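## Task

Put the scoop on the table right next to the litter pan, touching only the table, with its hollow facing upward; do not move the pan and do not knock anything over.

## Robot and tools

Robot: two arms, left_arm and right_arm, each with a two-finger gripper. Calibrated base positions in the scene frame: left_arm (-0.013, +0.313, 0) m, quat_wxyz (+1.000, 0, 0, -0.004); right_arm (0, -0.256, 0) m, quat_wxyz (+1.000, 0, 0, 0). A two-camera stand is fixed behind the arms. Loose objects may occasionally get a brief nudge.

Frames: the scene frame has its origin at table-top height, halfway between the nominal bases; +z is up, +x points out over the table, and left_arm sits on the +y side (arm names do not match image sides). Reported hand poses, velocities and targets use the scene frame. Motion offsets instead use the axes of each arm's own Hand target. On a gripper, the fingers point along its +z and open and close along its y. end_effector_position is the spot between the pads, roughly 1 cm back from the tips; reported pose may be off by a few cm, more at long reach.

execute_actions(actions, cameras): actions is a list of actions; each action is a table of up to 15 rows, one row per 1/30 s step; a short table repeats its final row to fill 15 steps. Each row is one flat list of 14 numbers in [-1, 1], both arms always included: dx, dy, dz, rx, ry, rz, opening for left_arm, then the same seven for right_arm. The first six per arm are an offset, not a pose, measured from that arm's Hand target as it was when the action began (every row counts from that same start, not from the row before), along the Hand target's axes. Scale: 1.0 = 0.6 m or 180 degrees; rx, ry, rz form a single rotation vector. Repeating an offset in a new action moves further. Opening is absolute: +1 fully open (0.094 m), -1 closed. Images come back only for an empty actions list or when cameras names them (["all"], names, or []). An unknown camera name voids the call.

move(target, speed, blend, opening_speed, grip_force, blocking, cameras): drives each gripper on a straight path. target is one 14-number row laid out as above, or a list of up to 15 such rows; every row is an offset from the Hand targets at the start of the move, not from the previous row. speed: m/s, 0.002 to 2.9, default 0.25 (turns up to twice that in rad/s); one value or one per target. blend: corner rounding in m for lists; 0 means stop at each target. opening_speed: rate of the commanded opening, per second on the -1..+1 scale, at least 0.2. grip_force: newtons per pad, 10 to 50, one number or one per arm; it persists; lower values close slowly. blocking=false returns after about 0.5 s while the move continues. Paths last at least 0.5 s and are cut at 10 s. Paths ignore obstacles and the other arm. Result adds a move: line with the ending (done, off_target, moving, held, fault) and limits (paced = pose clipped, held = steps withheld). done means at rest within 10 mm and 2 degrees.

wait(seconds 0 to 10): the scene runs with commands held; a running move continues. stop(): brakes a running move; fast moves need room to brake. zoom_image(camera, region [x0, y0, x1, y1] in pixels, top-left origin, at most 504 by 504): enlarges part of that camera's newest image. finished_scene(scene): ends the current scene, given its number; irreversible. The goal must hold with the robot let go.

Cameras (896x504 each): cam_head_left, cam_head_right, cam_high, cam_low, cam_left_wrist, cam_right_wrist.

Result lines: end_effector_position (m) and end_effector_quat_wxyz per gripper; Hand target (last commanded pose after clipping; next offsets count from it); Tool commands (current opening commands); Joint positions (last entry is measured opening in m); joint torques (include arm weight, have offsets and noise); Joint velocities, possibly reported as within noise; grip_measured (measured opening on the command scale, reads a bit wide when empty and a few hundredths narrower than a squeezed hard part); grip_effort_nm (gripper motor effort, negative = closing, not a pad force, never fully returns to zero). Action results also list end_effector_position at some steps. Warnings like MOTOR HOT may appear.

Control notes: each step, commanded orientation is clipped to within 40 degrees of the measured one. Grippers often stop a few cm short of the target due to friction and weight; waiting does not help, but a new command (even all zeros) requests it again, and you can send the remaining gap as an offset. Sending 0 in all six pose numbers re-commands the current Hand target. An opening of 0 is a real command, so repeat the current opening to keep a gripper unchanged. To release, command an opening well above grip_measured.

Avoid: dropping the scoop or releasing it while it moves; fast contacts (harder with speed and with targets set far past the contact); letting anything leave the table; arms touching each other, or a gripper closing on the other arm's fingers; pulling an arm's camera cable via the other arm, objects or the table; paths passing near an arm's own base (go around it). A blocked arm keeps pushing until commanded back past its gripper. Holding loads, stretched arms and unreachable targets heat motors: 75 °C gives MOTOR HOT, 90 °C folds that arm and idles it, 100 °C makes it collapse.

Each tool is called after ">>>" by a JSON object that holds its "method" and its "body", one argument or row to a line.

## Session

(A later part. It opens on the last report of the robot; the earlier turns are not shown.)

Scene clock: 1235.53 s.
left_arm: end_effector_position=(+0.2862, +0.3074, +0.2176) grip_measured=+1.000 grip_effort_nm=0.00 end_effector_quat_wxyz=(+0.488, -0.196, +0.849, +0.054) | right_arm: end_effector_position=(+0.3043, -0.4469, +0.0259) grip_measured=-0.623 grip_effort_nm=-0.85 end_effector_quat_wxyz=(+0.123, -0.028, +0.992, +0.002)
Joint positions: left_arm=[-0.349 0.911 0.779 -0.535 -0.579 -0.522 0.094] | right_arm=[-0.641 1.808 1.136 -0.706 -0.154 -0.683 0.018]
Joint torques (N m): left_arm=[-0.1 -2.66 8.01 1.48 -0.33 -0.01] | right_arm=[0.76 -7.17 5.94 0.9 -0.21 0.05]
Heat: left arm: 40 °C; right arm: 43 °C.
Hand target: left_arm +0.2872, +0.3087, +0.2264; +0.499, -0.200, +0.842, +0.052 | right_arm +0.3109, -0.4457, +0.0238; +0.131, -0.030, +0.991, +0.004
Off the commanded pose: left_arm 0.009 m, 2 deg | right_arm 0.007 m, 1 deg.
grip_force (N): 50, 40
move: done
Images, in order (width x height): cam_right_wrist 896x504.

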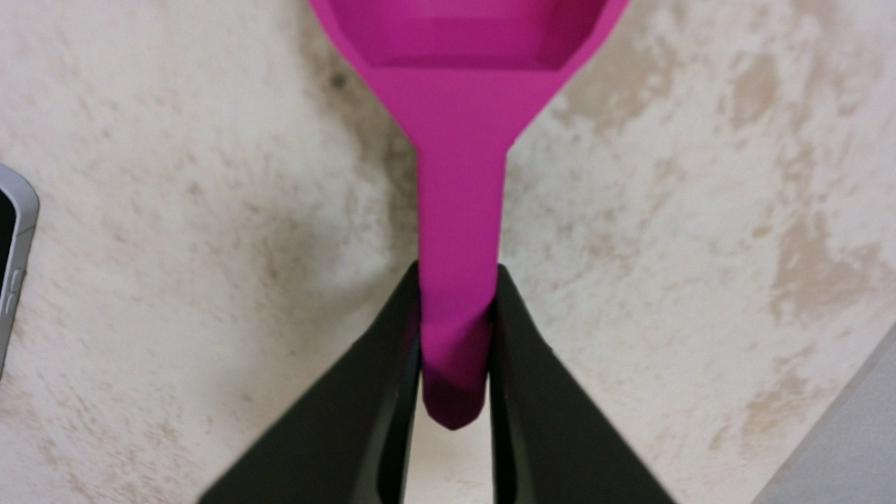

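>>> {"method": "move", "body": {
  "target": [0,0,0,0,0,0,1.0, -0.052,0,-0.1932,0,0,0,-0.75],
  "speed": 0.1,
  "cameras": ["cam_right_wrist", "cam_low"]
}}

Scene clock: 1241.40 s.
left_arm: end_effector_position=(+0.2862, +0.3074, +0.2176) grip_measured=+1.000 grip_effort_nm=0.00 end_effector_quat_wxyz=(+0.488, -0.196, +0.849, +0.054) | right_arm: end_effector_position=(+0.3012, -0.4446, +0.1192) grip_measured=-0.623 grip_effort_nm=-0.85 end_effector_quat_wxyz=(+0.097, -0.025, +0.995, +0.022)
Joint positions: left_arm=[-0.349 0.911 0.779 -0.535 -0.579 -0.522 0.094] | right_arm=[-0.641 1.767 1.479 -1.156 -0.154 -0.682 0.018]
Joint torques (N m): left_arm=[-0.1 -2.62 8.02 1.52 -0.32 0.01] | right_arm=[0.73 -12.08 8.72 0.57 -0.22 0.04]
Heat: left arm: 40 °C; right arm: 43 °C.
Hand target: left_arm +0.2872, +0.3087, +0.2264; +0.499, -0.200, +0.842, +0.052 | right_arm +0.3109, -0.4457, +0.1439; +0.131, -0.030, +0.991, +0.004
Off the commanded pose: left_arm 0.009 m, 2 deg | right_arm 0.027 m, 4 deg.
grip_force (N): 50, 40
move: off_target (right_arm)
Images, in order (width x height): cam_low 896x504, cam_right_wrist 896x504.

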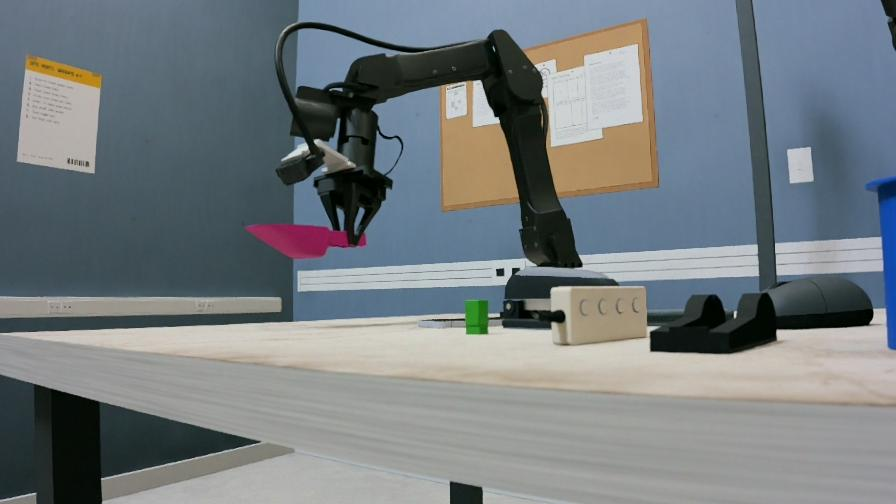

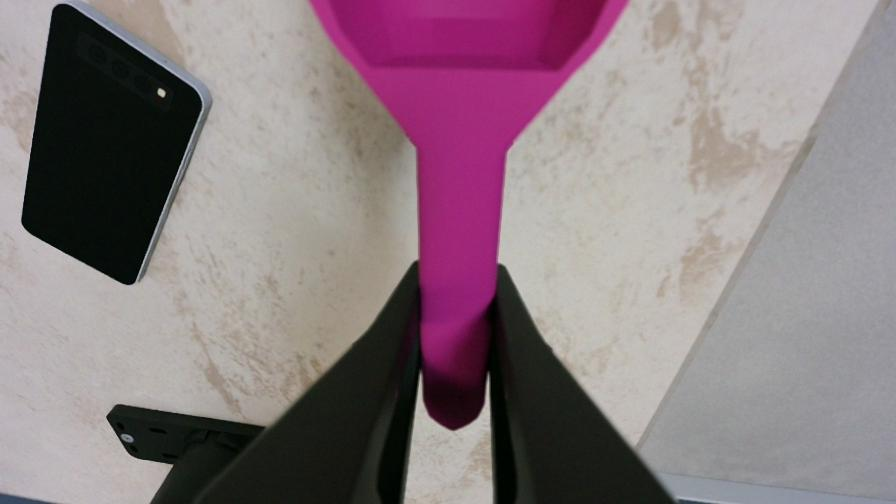

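>>> {"method": "move", "body": {
  "target": [0,0,0,0,0,0,1.0, -0.1178,0.8453,0.0042,-0.0747,0,-0.2775,-0.75],
  "speed": 0.25,
  "cameras": ["cam_right_wrist", "cam_high"]
}}

Scene clock: 1277.27 s.
left_arm: end_effector_position=(+0.2862, +0.3074, +0.2176) grip_measured=+1.000 grip_effort_nm=0.00 end_effector_quat_wxyz=(+0.488, -0.196, +0.849, +0.054) | right_arm: end_effector_position=(+0.3408, +0.0605, +0.1554) grip_measured=-0.623 grip_effort_nm=-0.85 end_effector_quat_wxyz=(+0.103, -0.462, +0.879, +0.057)
Joint positions: left_arm=[-0.349 0.911 0.779 -0.535 -0.579 -0.522 0.094] | right_arm=[0.722 2.144 2.138 -1.337 -0.062 -0.24 0.018]
Joint torques (N m): left_arm=[-0.06 -2.62 7.97 1.51 -0.33 0.01] | right_arm=[-0.61 -9.84 8.99 0.79 -0.03 -0.02]
Heat: left arm: 40 °C; right arm: 45 °C.
Hand target: left_arm +0.2872, +0.3087, +0.2264; +0.499, -0.200, +0.842, +0.052 | right_arm +0.3495, +0.0647, +0.1597; +0.116, -0.459, +0.879, +0.061
Off the commanded pose: left_arm 0.009 m, 2 deg | right_arm 0.011 m, 2 deg.
grip_force (N): 50, 40
move: off_target (right_arm)
Images, in order (width x height): cam_high 896x504, cam_right_wrist 896x504.

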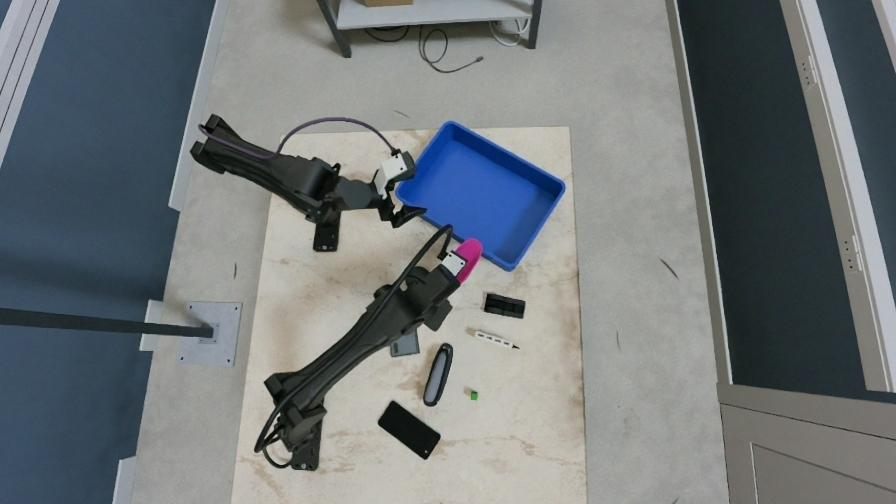

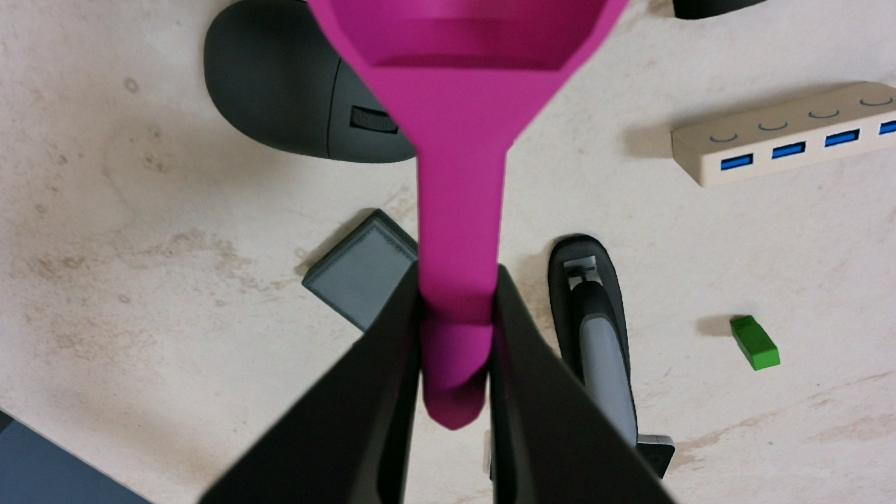

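>>> {"method": "move", "body": {
  "target": [0,0,0,0,0,0,1.0, 0.0325,-0.0612,0.043,0,0,0,-0.75],
  "speed": 0.15,
  "cameras": ["cam_right_wrist", "cam_high"]
}}

Scene clock: 1305.63 s.
left_arm: end_effector_position=(+0.2862, +0.3074, +0.2176) grip_measured=+1.000 grip_effort_nm=0.00 end_effector_quat_wxyz=(+0.488, -0.196, +0.849, +0.054) | right_arm: end_effector_position=(+0.3691, +0.0263, +0.1208) grip_measured=-0.623 grip_effort_nm=-0.84 end_effector_quat_wxyz=(+0.095, -0.454, +0.885, +0.050)
Joint positions: left_arm=[-0.349 0.911 0.779 -0.535 -0.579 -0.522 0.094] | right_arm=[0.622 2.144 2.004 -1.228 -0.071 -0.319 0.018]
Joint torques (N m): left_arm=[-0.08 -2.65 7.97 1.53 -0.33 0] | right_arm=[0.27 -12.63 6.34 0.99 -0.17 -0.13]
Heat: left arm: 40 °C; right arm: 43 °C.
Hand target: left_arm +0.2872, +0.3087, +0.2264; +0.499, -0.200, +0.842, +0.052 | right_arm +0.3727, +0.0338, +0.1297; +0.116, -0.459, +0.879, +0.061
Off the commanded pose: left_arm 0.009 m, 2 deg | right_arm 0.012 m, 3 deg.
grip_force (N): 50, 40
move: off_target (right_arm)
Images, in order (width x height): cam_high 896x504, cam_right_wrist 896x504.

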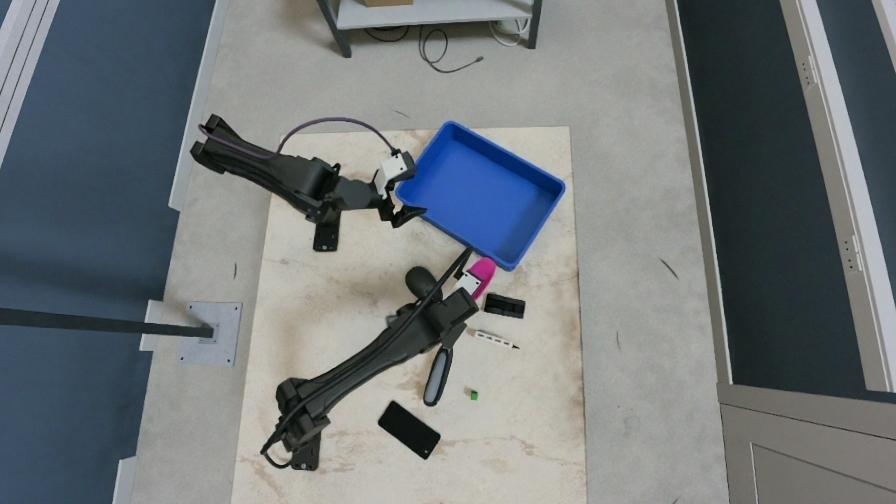

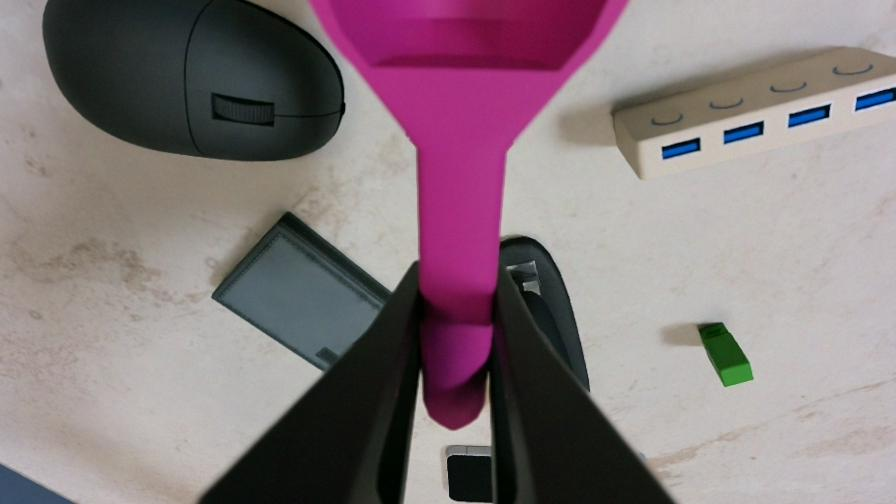

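>>> {"method": "zoom_image", "body": {
  "camera": "cam_high",
  "region": [390, 180, 580, 340]
}}

Scaled by 2.653.

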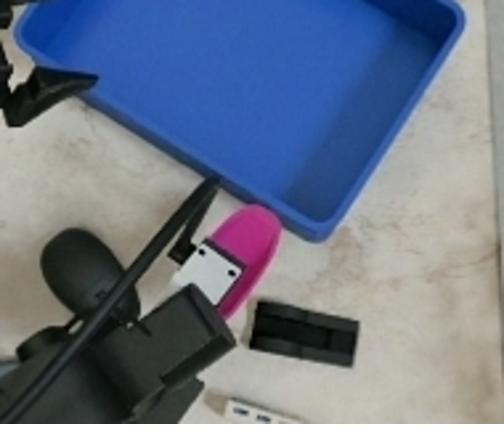

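>>> {"method": "execute_actions", "body": {
  "actions": [],
  "cameras": ["cam_low", "cam_head_right", "cam_head_left"]
}}

Scene clock: 1375.90 s.
left_arm: end_effector_position=(+0.2862, +0.3074, +0.2176) grip_measured=+1.000 grip_effort_nm=0.00 end_effector_quat_wxyz=(+0.488, -0.196, +0.849, +0.054) | right_arm: end_effector_position=(+0.3692, +0.0263, +0.1208) grip_measured=-0.623 grip_effort_nm=-0.85 end_effector_quat_wxyz=(+0.095, -0.454, +0.884, +0.050)
Joint positions: left_arm=[-0.349 0.911 0.779 -0.535 -0.579 -0.522 0.094] | right_arm=[0.622 2.144 2.004 -1.227 -0.071 -0.319 0.018]
Joint velocities: within noise
Joint torques (N m): left_arm=[-0.09 -2.61 8.01 1.51 -0.33 -0.01] | right_arm=[0.31 -12.66 6.37 0.99 -0.2 -0.12]
Heat: left arm: 40 °C; right arm: 45 °C.
Hand target: left_arm +0.2872, +0.3087, +0.2264; +0.499, -0.200, +0.842, +0.052 | right_arm +0.3728, +0.0338, +0.1297; +0.116, -0.459, +0.879, +0.061
Tool commands: left_gripper/opening=+1.0 right_gripper/opening=-0.75
Off the commanded pose: left_arm 0.009 m, 2 deg | right_arm 0.012 m, 3 deg.
grip_force (N): 50, 40
Images, in order (width x height): cam_head_left 896x504, cam_head_right 896x504, cam_low 896x504.

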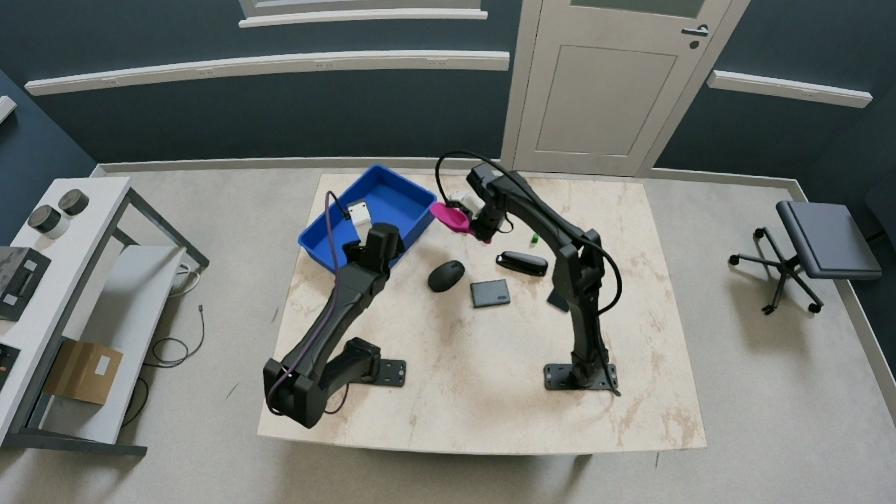

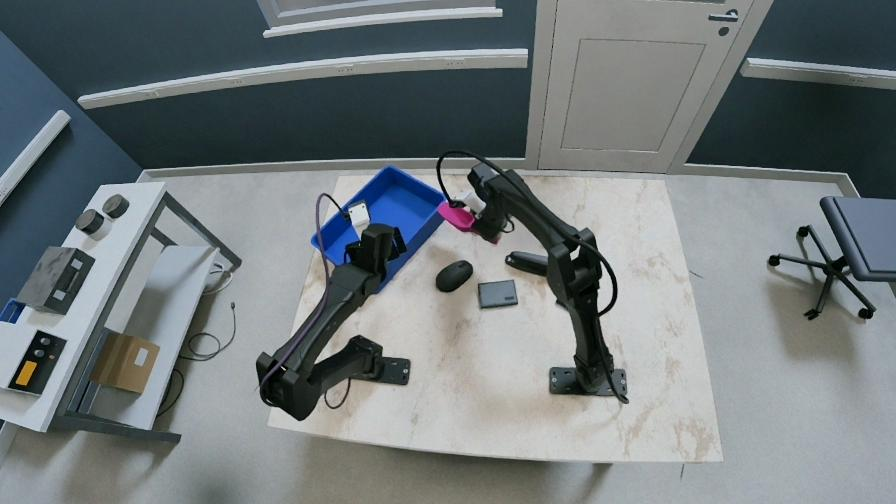

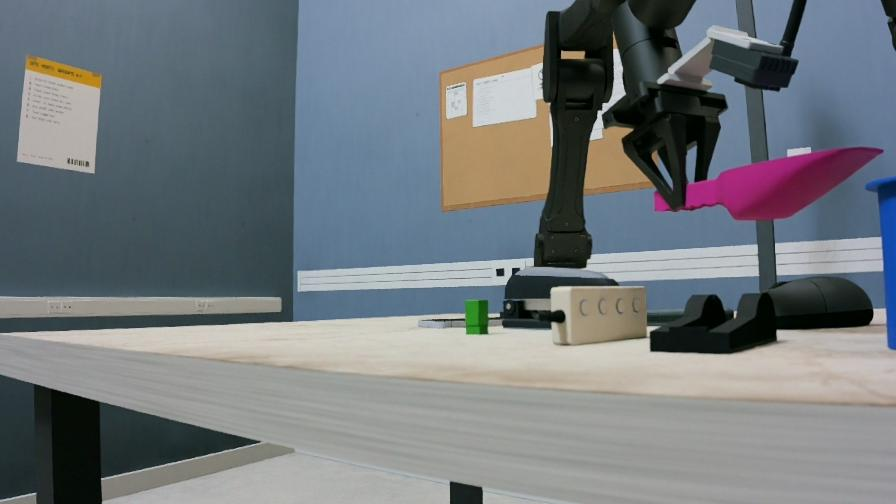

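>>> {"method": "move", "body": {
  "target": [0,0,0,0,0,0,1.0, 0.0354,0,0.132,0,0,0,-0.75],
  "speed": 0.1,
  "cameras": ["cam_low", "cam_high"]
}}

>>> {"method": "zoom_image", "body": {
  "camera": "cam_low",
  "region": [600, 160, 896, 380]
}}

Scene clock: 1425.87 s.
left_arm: end_effector_position=(+0.2862, +0.3074, +0.2176) grip_measured=+1.000 grip_effort_nm=0.00 end_effector_quat_wxyz=(+0.488, -0.196, +0.849, +0.054) | right_arm: end_effector_position=(+0.3683, +0.0258, +0.0450) grip_measured=-0.623 grip_effort_nm=-0.85 end_effector_quat_wxyz=(+0.101, -0.454, +0.884, +0.051)
Joint positions: left_arm=[-0.349 0.911 0.779 -0.535 -0.579 -0.522 0.094] | right_arm=[0.622 2.144 1.699 -0.911 -0.072 -0.319 0.018]
Joint torques (N m): left_arm=[-0.06 -2.65 7.99 1.51 -0.32 0.01] | right_arm=[0.31 -11.29 6.41 0.99 -0.19 -0.11]
Heat: left arm: 40 °C; right arm: 46 °C.
Hand target: left_arm +0.2872, +0.3087, +0.2264; +0.499, -0.200, +0.842, +0.052 | right_arm +0.3728, +0.0338, +0.0477; +0.116, -0.459, +0.879, +0.061
Off the commanded pose: left_arm 0.009 m, 2 deg | right_arm 0.010 m, 2 deg.
grip_force (N): 50, 40
move: done
Images, in order (width x height): cam_high 896x504, cam_low 896x504.

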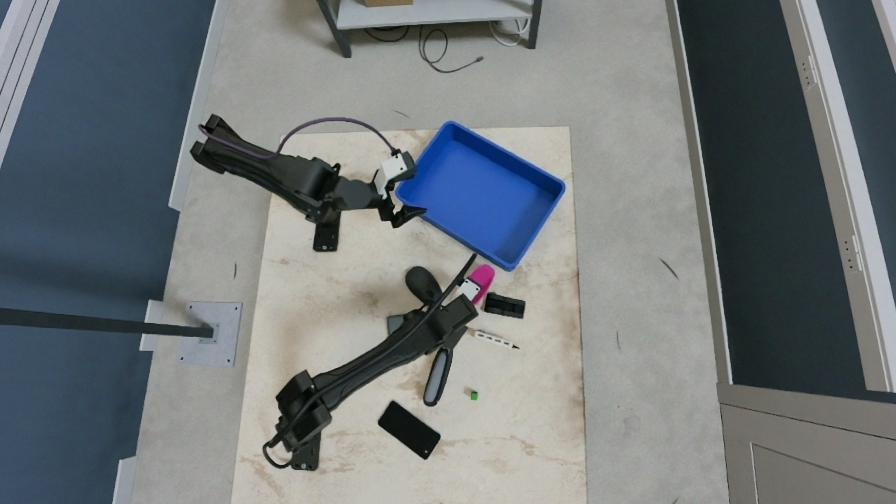

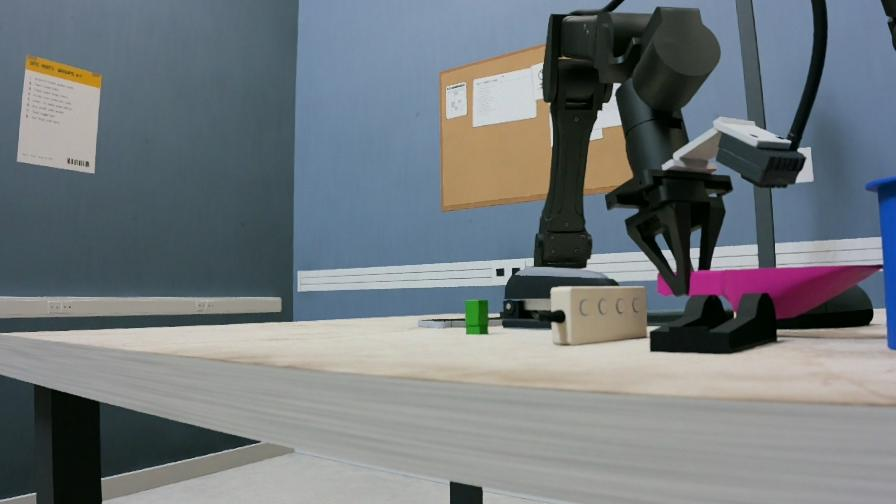

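Scaled by 1.703.

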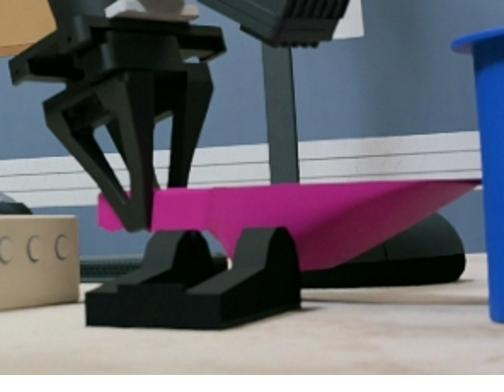

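>>> {"method": "move", "body": {
  "target": [0,0,0,0,0,0,1.0, 0.0065,0,0.0242,0,0,0,-0.75],
  "speed": 0.06,
  "cameras": ["cam_low"]
}}

>>> {"method": "zoom_image", "body": {
  "camera": "cam_low",
  "region": [600, 160, 896, 380]
}}

Scene clock: 1433.20 s.
left_arm: end_effector_position=(+0.2862, +0.3074, +0.2176) grip_measured=+1.000 grip_effort_nm=0.00 end_effector_quat_wxyz=(+0.488, -0.196, +0.849, +0.054) | right_arm: end_effector_position=(+0.3696, +0.0267, +0.0365) grip_measured=-0.623 grip_effort_nm=-0.85 end_effector_quat_wxyz=(+0.108, -0.454, +0.883, +0.053)
Joint positions: left_arm=[-0.349 0.911 0.779 -0.535 -0.579 -0.522 0.094] | right_arm=[0.622 2.144 1.661 -0.858 -0.072 -0.319 0.018]
Joint torques (N m): left_arm=[-0.05 -2.62 7.97 1.49 -0.34 0.01] | right_arm=[0.25 -10.13 6.31 1.03 -0.2 -0.11]
Heat: left arm: 40 °C; right arm: 45 °C.
Hand target: left_arm +0.2872, +0.3087, +0.2264; +0.499, -0.200, +0.842, +0.052 | right_arm +0.3728, +0.0338, +0.0326; +0.116, -0.459, +0.879, +0.061
Off the commanded pose: left_arm 0.009 m, 2 deg | right_arm 0.009 m, 1 deg.
grip_force (N): 50, 40
move: done
Images, in order (width x height): cam_low 896x504.

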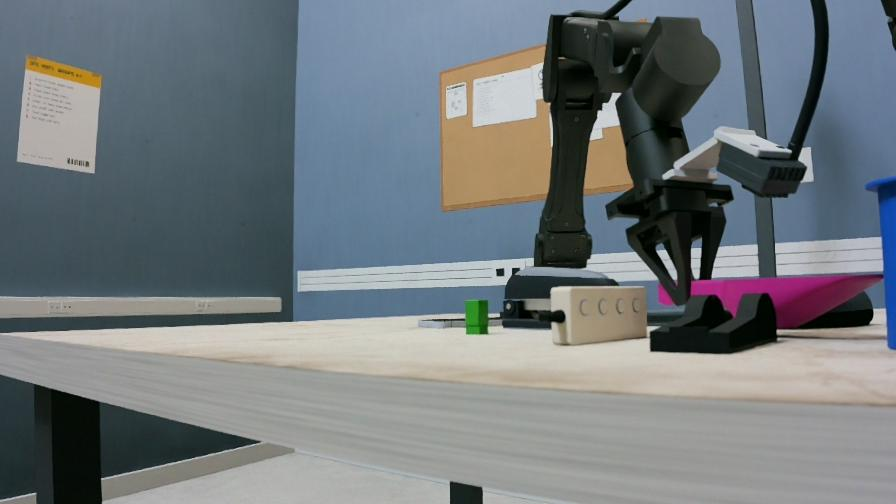

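Scaled by 1.703.

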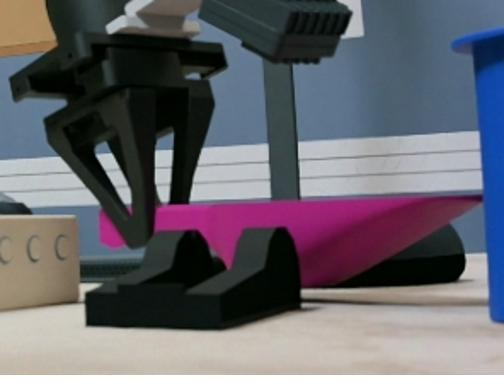

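>>> {"method": "move", "body": {
  "target": [0,0,0,0,0,0,1.0, 0.0052,0,0.0193,0,0,0,-0.75],
  "speed": 0.05,
  "cameras": ["cam_low"]
}}

>>> {"method": "zoom_image", "body": {
  "camera": "cam_low",
  "region": [600, 160, 896, 380]
}}

Scene clock: 1437.73 s.
left_arm: end_effector_position=(+0.2862, +0.3074, +0.2176) grip_measured=+1.000 grip_effort_nm=-0.01 end_effector_quat_wxyz=(+0.488, -0.196, +0.849, +0.054) | right_arm: end_effector_position=(+0.3710, +0.0280, +0.0287) grip_measured=-0.623 grip_effort_nm=-0.85 end_effector_quat_wxyz=(+0.114, -0.454, +0.882, +0.054)
Joint positions: left_arm=[-0.349 0.911 0.779 -0.535 -0.579 -0.522 0.094] | right_arm=[0.622 2.149 1.634 -0.814 -0.073 -0.32 0.018]
Joint torques (N m): left_arm=[-0.06 -2.58 7.95 1.49 -0.32 0.02] | right_arm=[0.32 -9.48 6.12 1.03 -0.18 -0.11]
Heat: left arm: 40 °C; right arm: 45 °C.
Hand target: left_arm +0.2872, +0.3087, +0.2264; +0.499, -0.200, +0.842, +0.052 | right_arm +0.3727, +0.0338, +0.0205; +0.116, -0.459, +0.879, +0.061
Off the commanded pose: left_arm 0.009 m, 2 deg | right_arm 0.010 m, 1 deg.
grip_force (N): 50, 40
move: done
Images, in order (width x height): cam_low 896x504.

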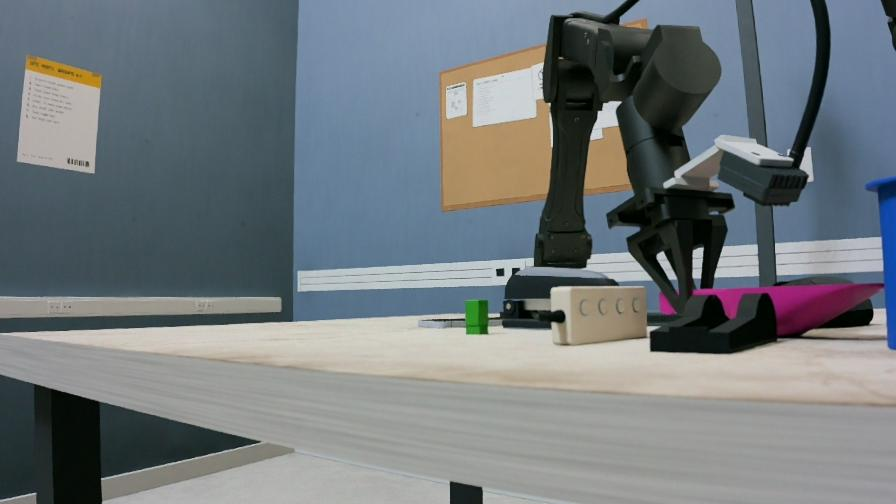

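Scaled by 1.703.

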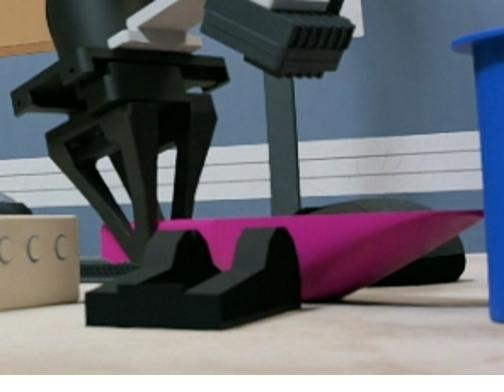

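>>> {"method": "move", "body": {
  "target": [0,0,0,0,0,0,1, 0.0035,0,0.0129,0,0,0,-0.75],
  "speed": 0.05,
  "cameras": ["cam_low"]
}}

Scene clock: 1464.07 s.
left_arm: end_effector_position=(+0.2862, +0.3074, +0.2176) grip_measured=+1.000 grip_effort_nm=0.00 end_effector_quat_wxyz=(+0.488, -0.196, +0.849, +0.054) | right_arm: end_effector_position=(+0.3740, +0.0309, +0.0267) grip_measured=-0.623 grip_effort_nm=-0.85 end_effector_quat_wxyz=(+0.124, -0.454, +0.880, +0.057)
Joint positions: left_arm=[-0.349 0.911 0.779 -0.535 -0.579 -0.522 0.094] | right_arm=[0.622 2.149 1.621 -0.779 -0.076 -0.32 0.018]
Joint torques (N m): left_arm=[-0.06 -2.66 7.94 1.51 -0.32 0.01] | right_arm=[0.29 -8.76 5.67 1.01 -0.13 -0.1]
Heat: left arm: 40 °C; right arm: 43 °C.
Hand target: left_arm +0.2872, +0.3087, +0.2264; +0.499, -0.200, +0.842, +0.052 | right_arm +0.3728, +0.0338, +0.0125; +0.116, -0.459, +0.879, +0.060
Off the commanded pose: left_arm 0.009 m, 2 deg | right_arm 0.015 m, 1 deg.
grip_force (N): 50, 40
move: off_target (right_arm)
Images, in order (width x height): cam_low 896x504.

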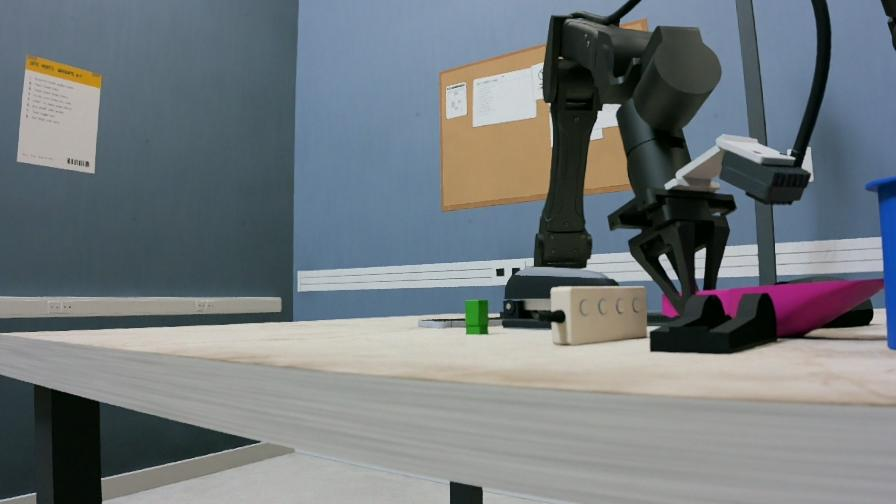

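>>> {"method": "move", "body": {
  "target": [0,0,0,0,0,0,1, 0.0,0,0.0,0,0,0,0.0],
  "speed": 0.05,
  "opening_speed": 0.5,
  "cameras": ["cam_low"]
}}

>>> {"method": "zoom_image", "body": {
  "camera": "cam_low",
  "region": [600, 160, 896, 380]
}}

Scene clock: 1469.00 s.
left_arm: end_effector_position=(+0.2862, +0.3074, +0.2176) grip_measured=+1.000 grip_effort_nm=0.00 end_effector_quat_wxyz=(+0.488, -0.196, +0.849, +0.054) | right_arm: end_effector_position=(+0.3719, +0.0295, +0.0189) grip_measured=-0.002 grip_effort_nm=0.11 end_effector_quat_wxyz=(+0.115, -0.454, +0.882, +0.056)
Joint positions: left_arm=[-0.349 0.911 0.779 -0.535 -0.579 -0.522 0.094] | right_arm=[0.622 2.163 1.616 -0.778 -0.077 -0.32 0.047]
Joint torques (N m): left_arm=[-0.09 -2.62 7.98 1.5 -0.35 -0.01] | right_arm=[0.29 -9.89 6.15 0.95 -0.14 -0.11]
Heat: left arm: 40 °C; right arm: 43 °C.
Hand target: left_arm +0.2872, +0.3087, +0.2264; +0.499, -0.200, +0.842, +0.052 | right_arm +0.3726, +0.0338, +0.0124; +0.116, -0.459, +0.879, +0.061
Off the commanded pose: left_arm 0.009 m, 2 deg | right_arm 0.008 m, 1 deg.
grip_force (N): 50, 40
move: done
Images, in order (width x height): cam_low 896x504.

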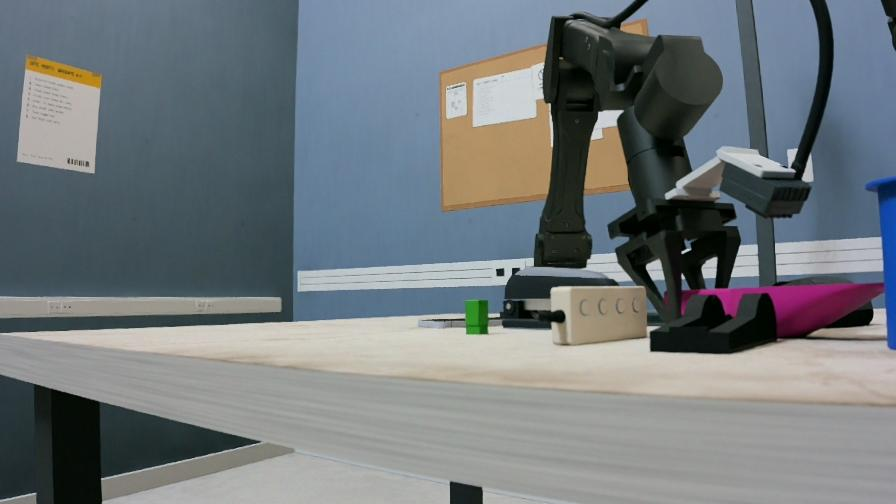

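Scaled by 1.703.

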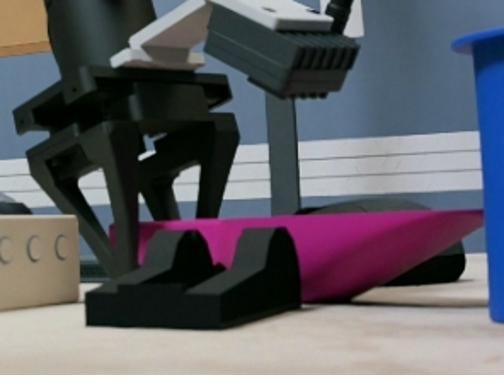

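>>> {"method": "move", "body": {
  "target": [0,0,0,0,0,0,1, 0.0,0,-0.25,0,0,0,0.0],
  "speed": 0.15,
  "cameras": ["cam_low", "cam_high", "cam_right_wrist"]
}}

>>> {"method": "zoom_image", "body": {
  "camera": "cam_high",
  "region": [300, 60, 600, 300]
}}

Scene clock: 1475.03 s.
left_arm: end_effector_position=(+0.2862, +0.3074, +0.2176) grip_measured=+1.000 grip_effort_nm=0.00 end_effector_quat_wxyz=(+0.488, -0.196, +0.849, +0.054) | right_arm: end_effector_position=(+0.3450, -0.0010, +0.1294) grip_measured=-0.002 grip_effort_nm=0.11 end_effector_quat_wxyz=(+0.080, -0.458, +0.884, +0.050)
Joint positions: left_arm=[-0.349 0.911 0.779 -0.535 -0.579 -0.522 0.094] | right_arm=[0.599 2.021 1.858 -1.237 -0.08 -0.351 0.047]
Joint torques (N m): left_arm=[-0.14 -2.69 7.97 1.5 -0.33 0.04] | right_arm=[-0.7 -14.53 8.55 0.63 -0.18 -0.13]
Heat: left arm: 40 °C; right arm: 43 °C.
Hand target: left_arm +0.2872, +0.3087, +0.2264; +0.499, -0.200, +0.842, +0.052 | right_arm +0.3504, +0.0018, +0.1574; +0.116, -0.459, +0.879, +0.061
Off the commanded pose: left_arm 0.009 m, 2 deg | right_arm 0.029 m, 4 deg.
grip_force (N): 50, 40
move: off_target (right_arm)
Images, in order (width x height): cam_high 896x504, cam_low 896x504, cam_right_wrist 896x504.

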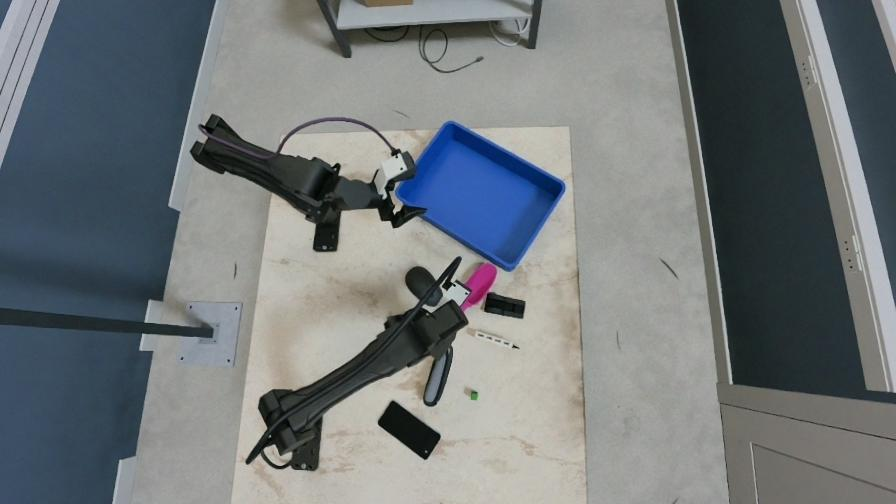

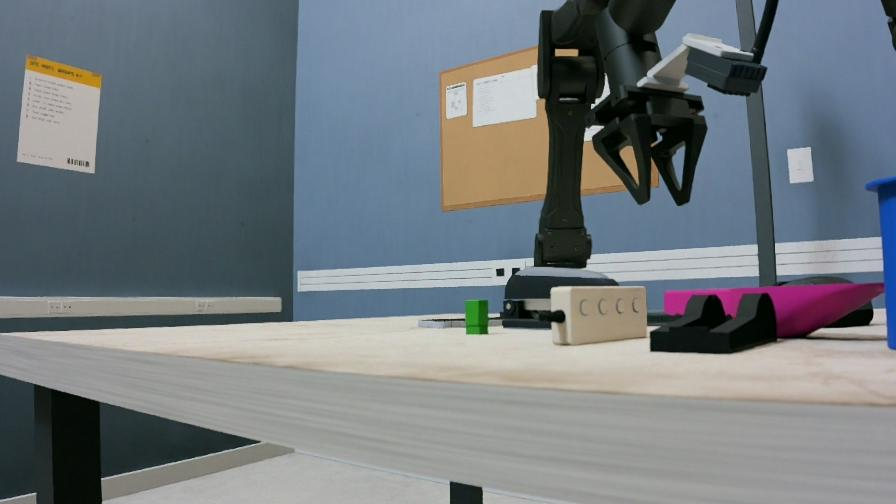

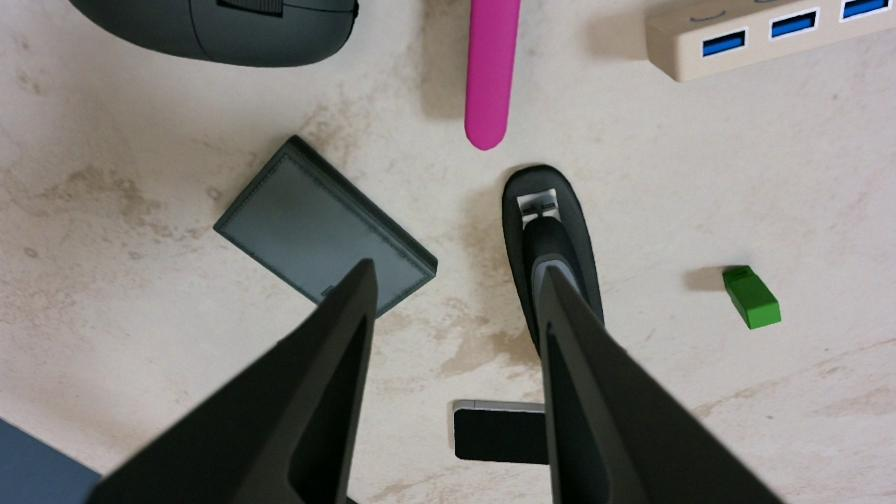

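Scaled by 1.680.

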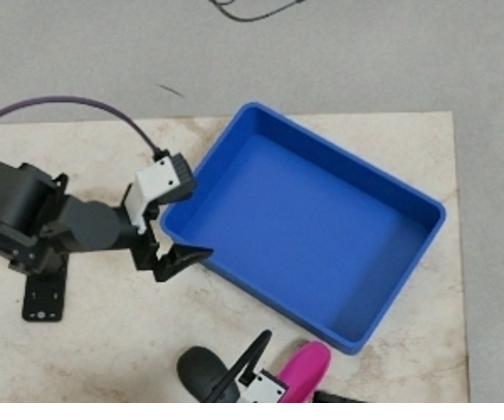

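>>> {"method": "move", "body": {
  "target": [
    [0,0,0,0,0,0,1, 0.0,0,0.237,0,0,0,0.0],
    [0,0,0,0,0,0,1, 0.0,0,0.237,0,0,0,-0.75]
  ],
  "speed": 0.12,
  "opening_speed": 0.6,
  "cameras": ["cam_low"]
}}

Scene clock: 1735.70 s.
left_arm: end_effector_position=(+0.2862, +0.3074, +0.2176) grip_measured=+1.000 grip_effort_nm=0.00 end_effector_quat_wxyz=(+0.488, -0.196, +0.849, +0.054) | right_arm: end_effector_position=(+0.3694, +0.0253, +0.0235) grip_measured=-0.623 grip_effort_nm=-0.82 end_effector_quat_wxyz=(+0.110, -0.459, +0.880, +0.056)
Joint positions: left_arm=[-0.349 0.911 0.779 -0.535 -0.579 -0.522 0.094] | right_arm=[0.617 2.151 1.617 -0.804 -0.08 -0.335 0.018]
Joint torques (N m): left_arm=[-0.09 -2.63 8.06 1.51 -0.34 -0.01] | right_arm=[0.7 -10.14 6.43 0.99 -0.1 0.05]
Heat: left arm: 40 °C; right arm: 50 °C.
Hand target: left_arm +0.2872, +0.3087, +0.2264; +0.499, -0.200, +0.842, +0.052 | right_arm +0.3715, +0.0321, +0.0200; +0.116, -0.459, +0.879, +0.061
Off the commanded pose: left_arm 0.009 m, 2 deg | right_arm 0.008 m, 1 deg.
grip_force (N): 50, 40
move: done
Images, in order (width x height): cam_low 896x504.

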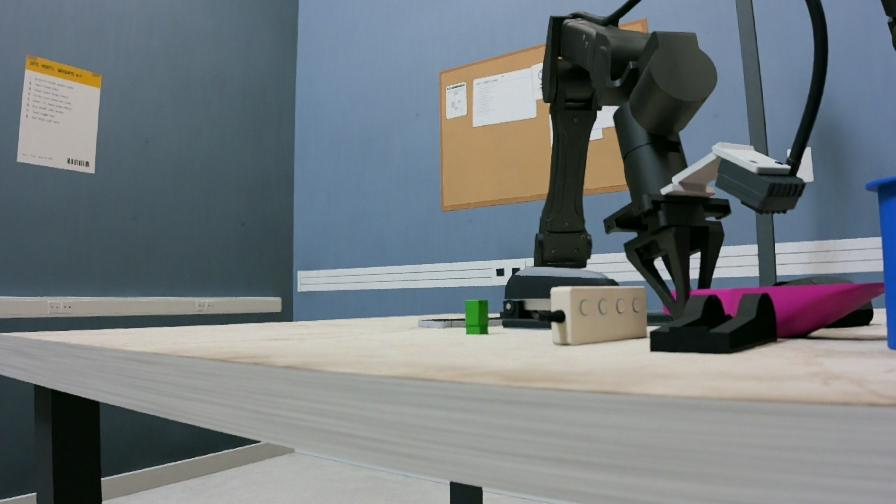

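>>> {"method": "move", "body": {
  "target": [
    [0,0,0,0,0,0,1, -0.0863,0,-0.322,0,0,0,-0.75],
    [0,0,0,0,0,0,1, 0.3592,-0.4943,-0.4068,-0.1284,-0.3087,0.5359,-0.75]
  ],
  "speed": 0.25,
  "blend": [0.04, 0],
  "cameras": ["cam_low", "cam_high"]
}}

Scene clock: 1748.30 s.
left_arm: end_effector_position=(+0.2862, +0.3074, +0.2176) grip_measured=+1.000 grip_effort_nm=0.00 end_effector_quat_wxyz=(+0.488, -0.196, +0.849, +0.054) | right_arm: end_effector_position=(+0.4552, -0.3592, +0.1970) grip_measured=-0.623 grip_effort_nm=-0.85 end_effector_quat_wxyz=(+0.290, +0.394, +0.749, +0.447)
Joint positions: left_arm=[-0.349 0.911 0.779 -0.535 -0.579 -0.522 0.094] | right_arm=[-0.532 1.747 1.286 -0.3 -0.894 0.842 0.018]
Joint torques (N m): left_arm=[-0.08 -2.56 7.94 1.53 -0.34 0] | right_arm=[-0.14 -7.64 6.86 1.81 -0.51 -0.12]
Heat: left arm: 40 °C; right arm: 48 °C.
Hand target: left_arm +0.2872, +0.3087, +0.2264; +0.499, -0.200, +0.842, +0.052 | right_arm +0.4597, -0.3602, +0.1998; +0.302, +0.379, +0.749, +0.453
Off the commanded pose: left_arm 0.009 m, 2 deg | right_arm 0.006 m, 2 deg.
grip_force (N): 50, 40
move: done
Images, in order (width x height): cam_high 896x504, cam_low 896x504.

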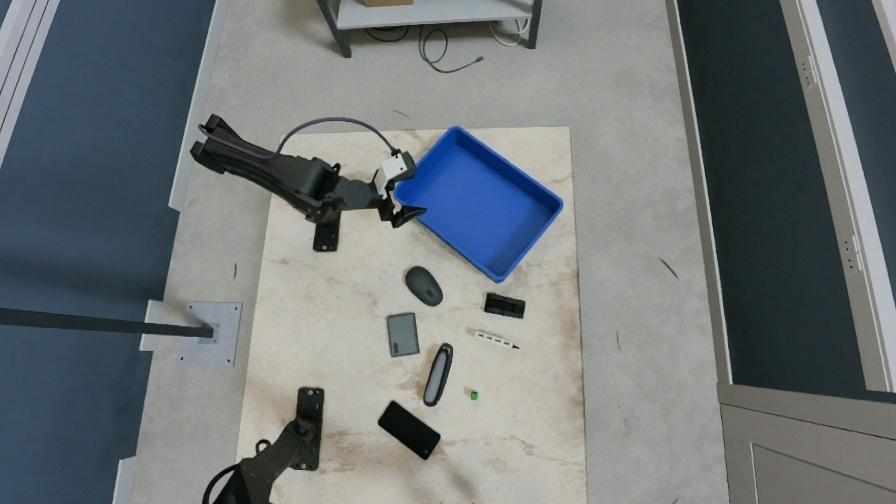

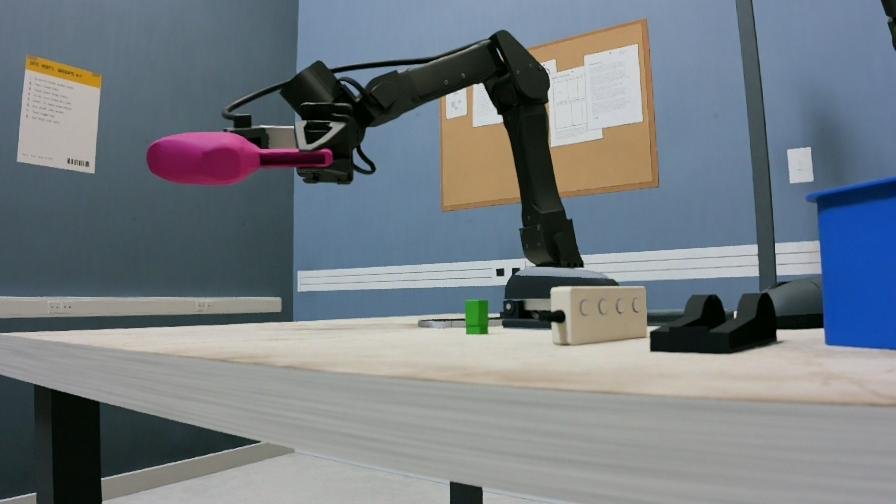

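>>> {"method": "move", "body": {
  "target": [0,0,0,0,0,0,1, 0.0286,-0.2371,0.1068,0,0,0,-0.75],
  "speed": 0.12,
  "cameras": ["cam_low", "cam_head_right"]
}}

Scene clock: 1766.87 s.
left_arm: end_effector_position=(+0.2862, +0.3074, +0.2176) grip_measured=+1.000 grip_effort_nm=0.00 end_effector_quat_wxyz=(+0.488, -0.196, +0.849, +0.054) | right_arm: end_effector_position=(+0.4569, -0.3596, +0.0429) grip_measured=-0.623 grip_effort_nm=-0.85 end_effector_quat_wxyz=(+0.290, +0.392, +0.748, +0.450)
Joint positions: left_arm=[-0.349 0.911 0.779 -0.535 -0.579 -0.522 0.094] | right_arm=[-0.532 2.051 0.991 0.304 -0.899 0.844 0.018]
Joint torques (N m): left_arm=[-0.06 -2.67 8.03 1.5 -0.34 0] | right_arm=[-0.1 -8.32 5.18 1.84 -0.45 -0.15]
Heat: left arm: 40 °C; right arm: 45 °C.
Hand target: left_arm +0.2872, +0.3087, +0.2264; +0.499, -0.200, +0.842, +0.052 | right_arm +0.4598, -0.3602, +0.0428; +0.302, +0.379, +0.749, +0.453
Off the commanded pose: left_arm 0.009 m, 2 deg | right_arm 0.003 m, 2 deg.
grip_force (N): 50, 40
move: done
Images, in order (width x height): cam_head_right 896x504, cam_low 896x504.

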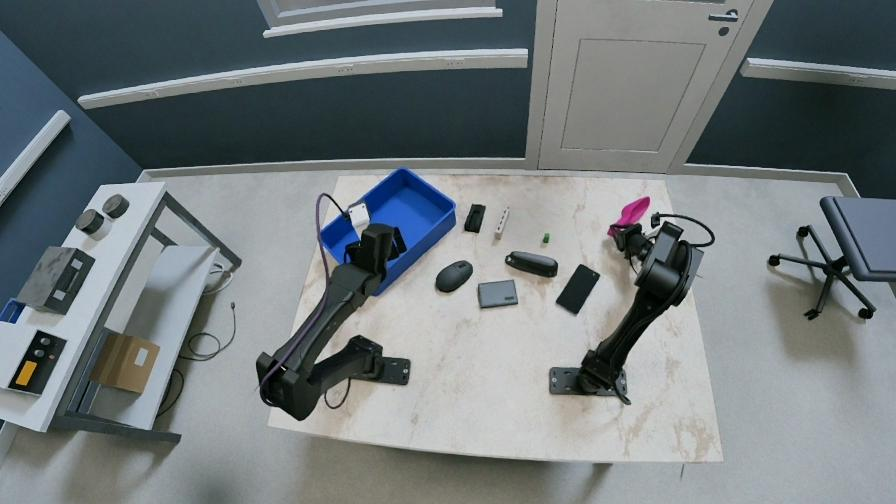

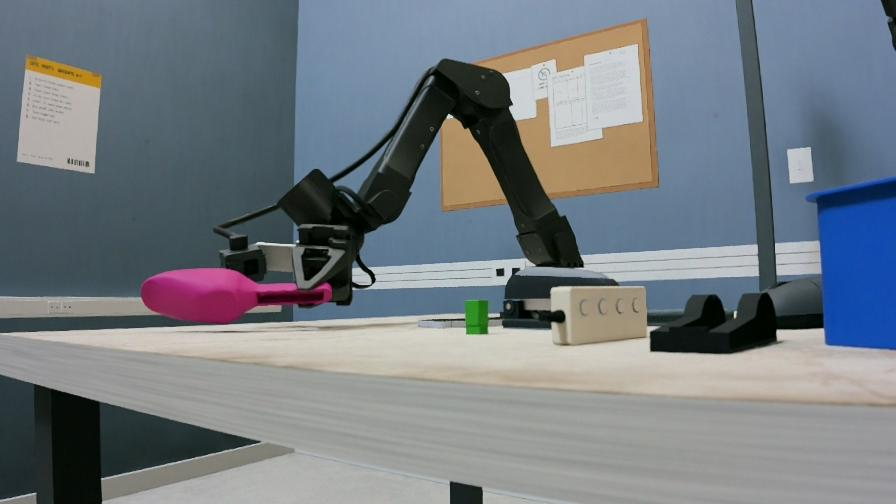

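>>> {"method": "move", "body": {
  "target": [0,0,0,0,0,0,1, 0.0018,-0.0151,0.0068,0,0,0,-0.75],
  "speed": 0.05,
  "cameras": ["cam_low"]
}}

>>> {"method": "zoom_image", "body": {
  "camera": "cam_low",
  "region": [100, 200, 420, 380]
}}

Scene clock: 1773.23 s.
left_arm: end_effector_position=(+0.2862, +0.3074, +0.2176) grip_measured=+1.000 grip_effort_nm=0.00 end_effector_quat_wxyz=(+0.488, -0.196, +0.849, +0.054) | right_arm: end_effector_position=(+0.4574, -0.3597, +0.0336) grip_measured=-0.623 grip_effort_nm=-0.85 end_effector_quat_wxyz=(+0.291, +0.391, +0.748, +0.450)
Joint positions: left_arm=[-0.349 0.911 0.779 -0.535 -0.579 -0.522 0.094] | right_arm=[-0.532 2.081 0.985 0.342 -0.9 0.844 0.018]
Joint torques (N m): left_arm=[-0.08 -2.58 7.91 1.49 -0.33 0.01] | right_arm=[-0.12 -8.4 4.97 1.84 -0.43 -0.13]
Heat: left arm: 40 °C; right arm: 45 °C.
Hand target: left_arm +0.2872, +0.3087, +0.2264; +0.499, -0.200, +0.842, +0.052 | right_arm +0.4599, -0.3602, +0.0330; +0.302, +0.378, +0.749, +0.453
Off the commanded pose: left_arm 0.009 m, 2 deg | right_arm 0.003 m, 2 deg.
grip_force (N): 50, 40
move: done
Images, in order (width x height): cam_low 896x504.

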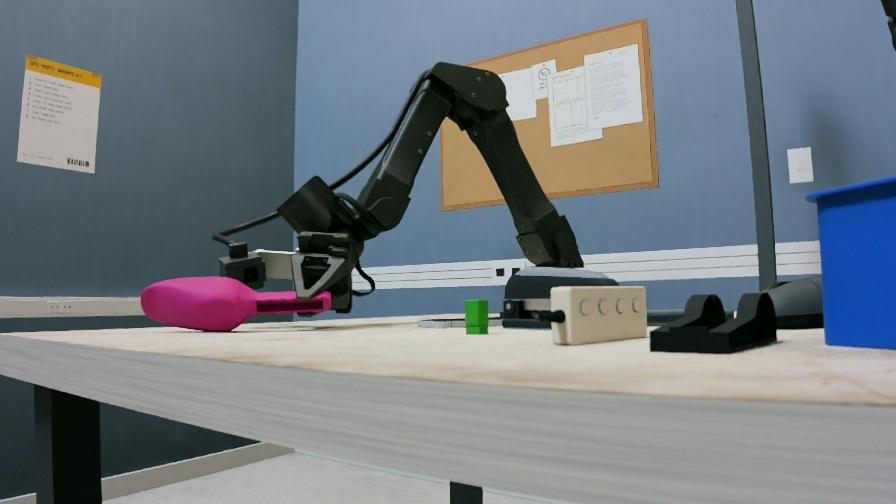

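Scaled by 1.575.

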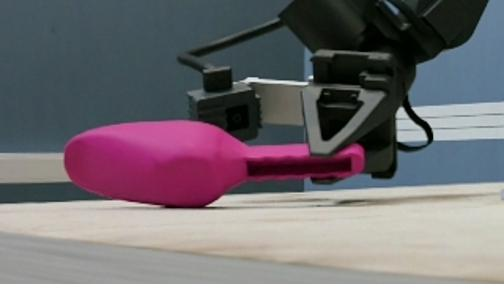

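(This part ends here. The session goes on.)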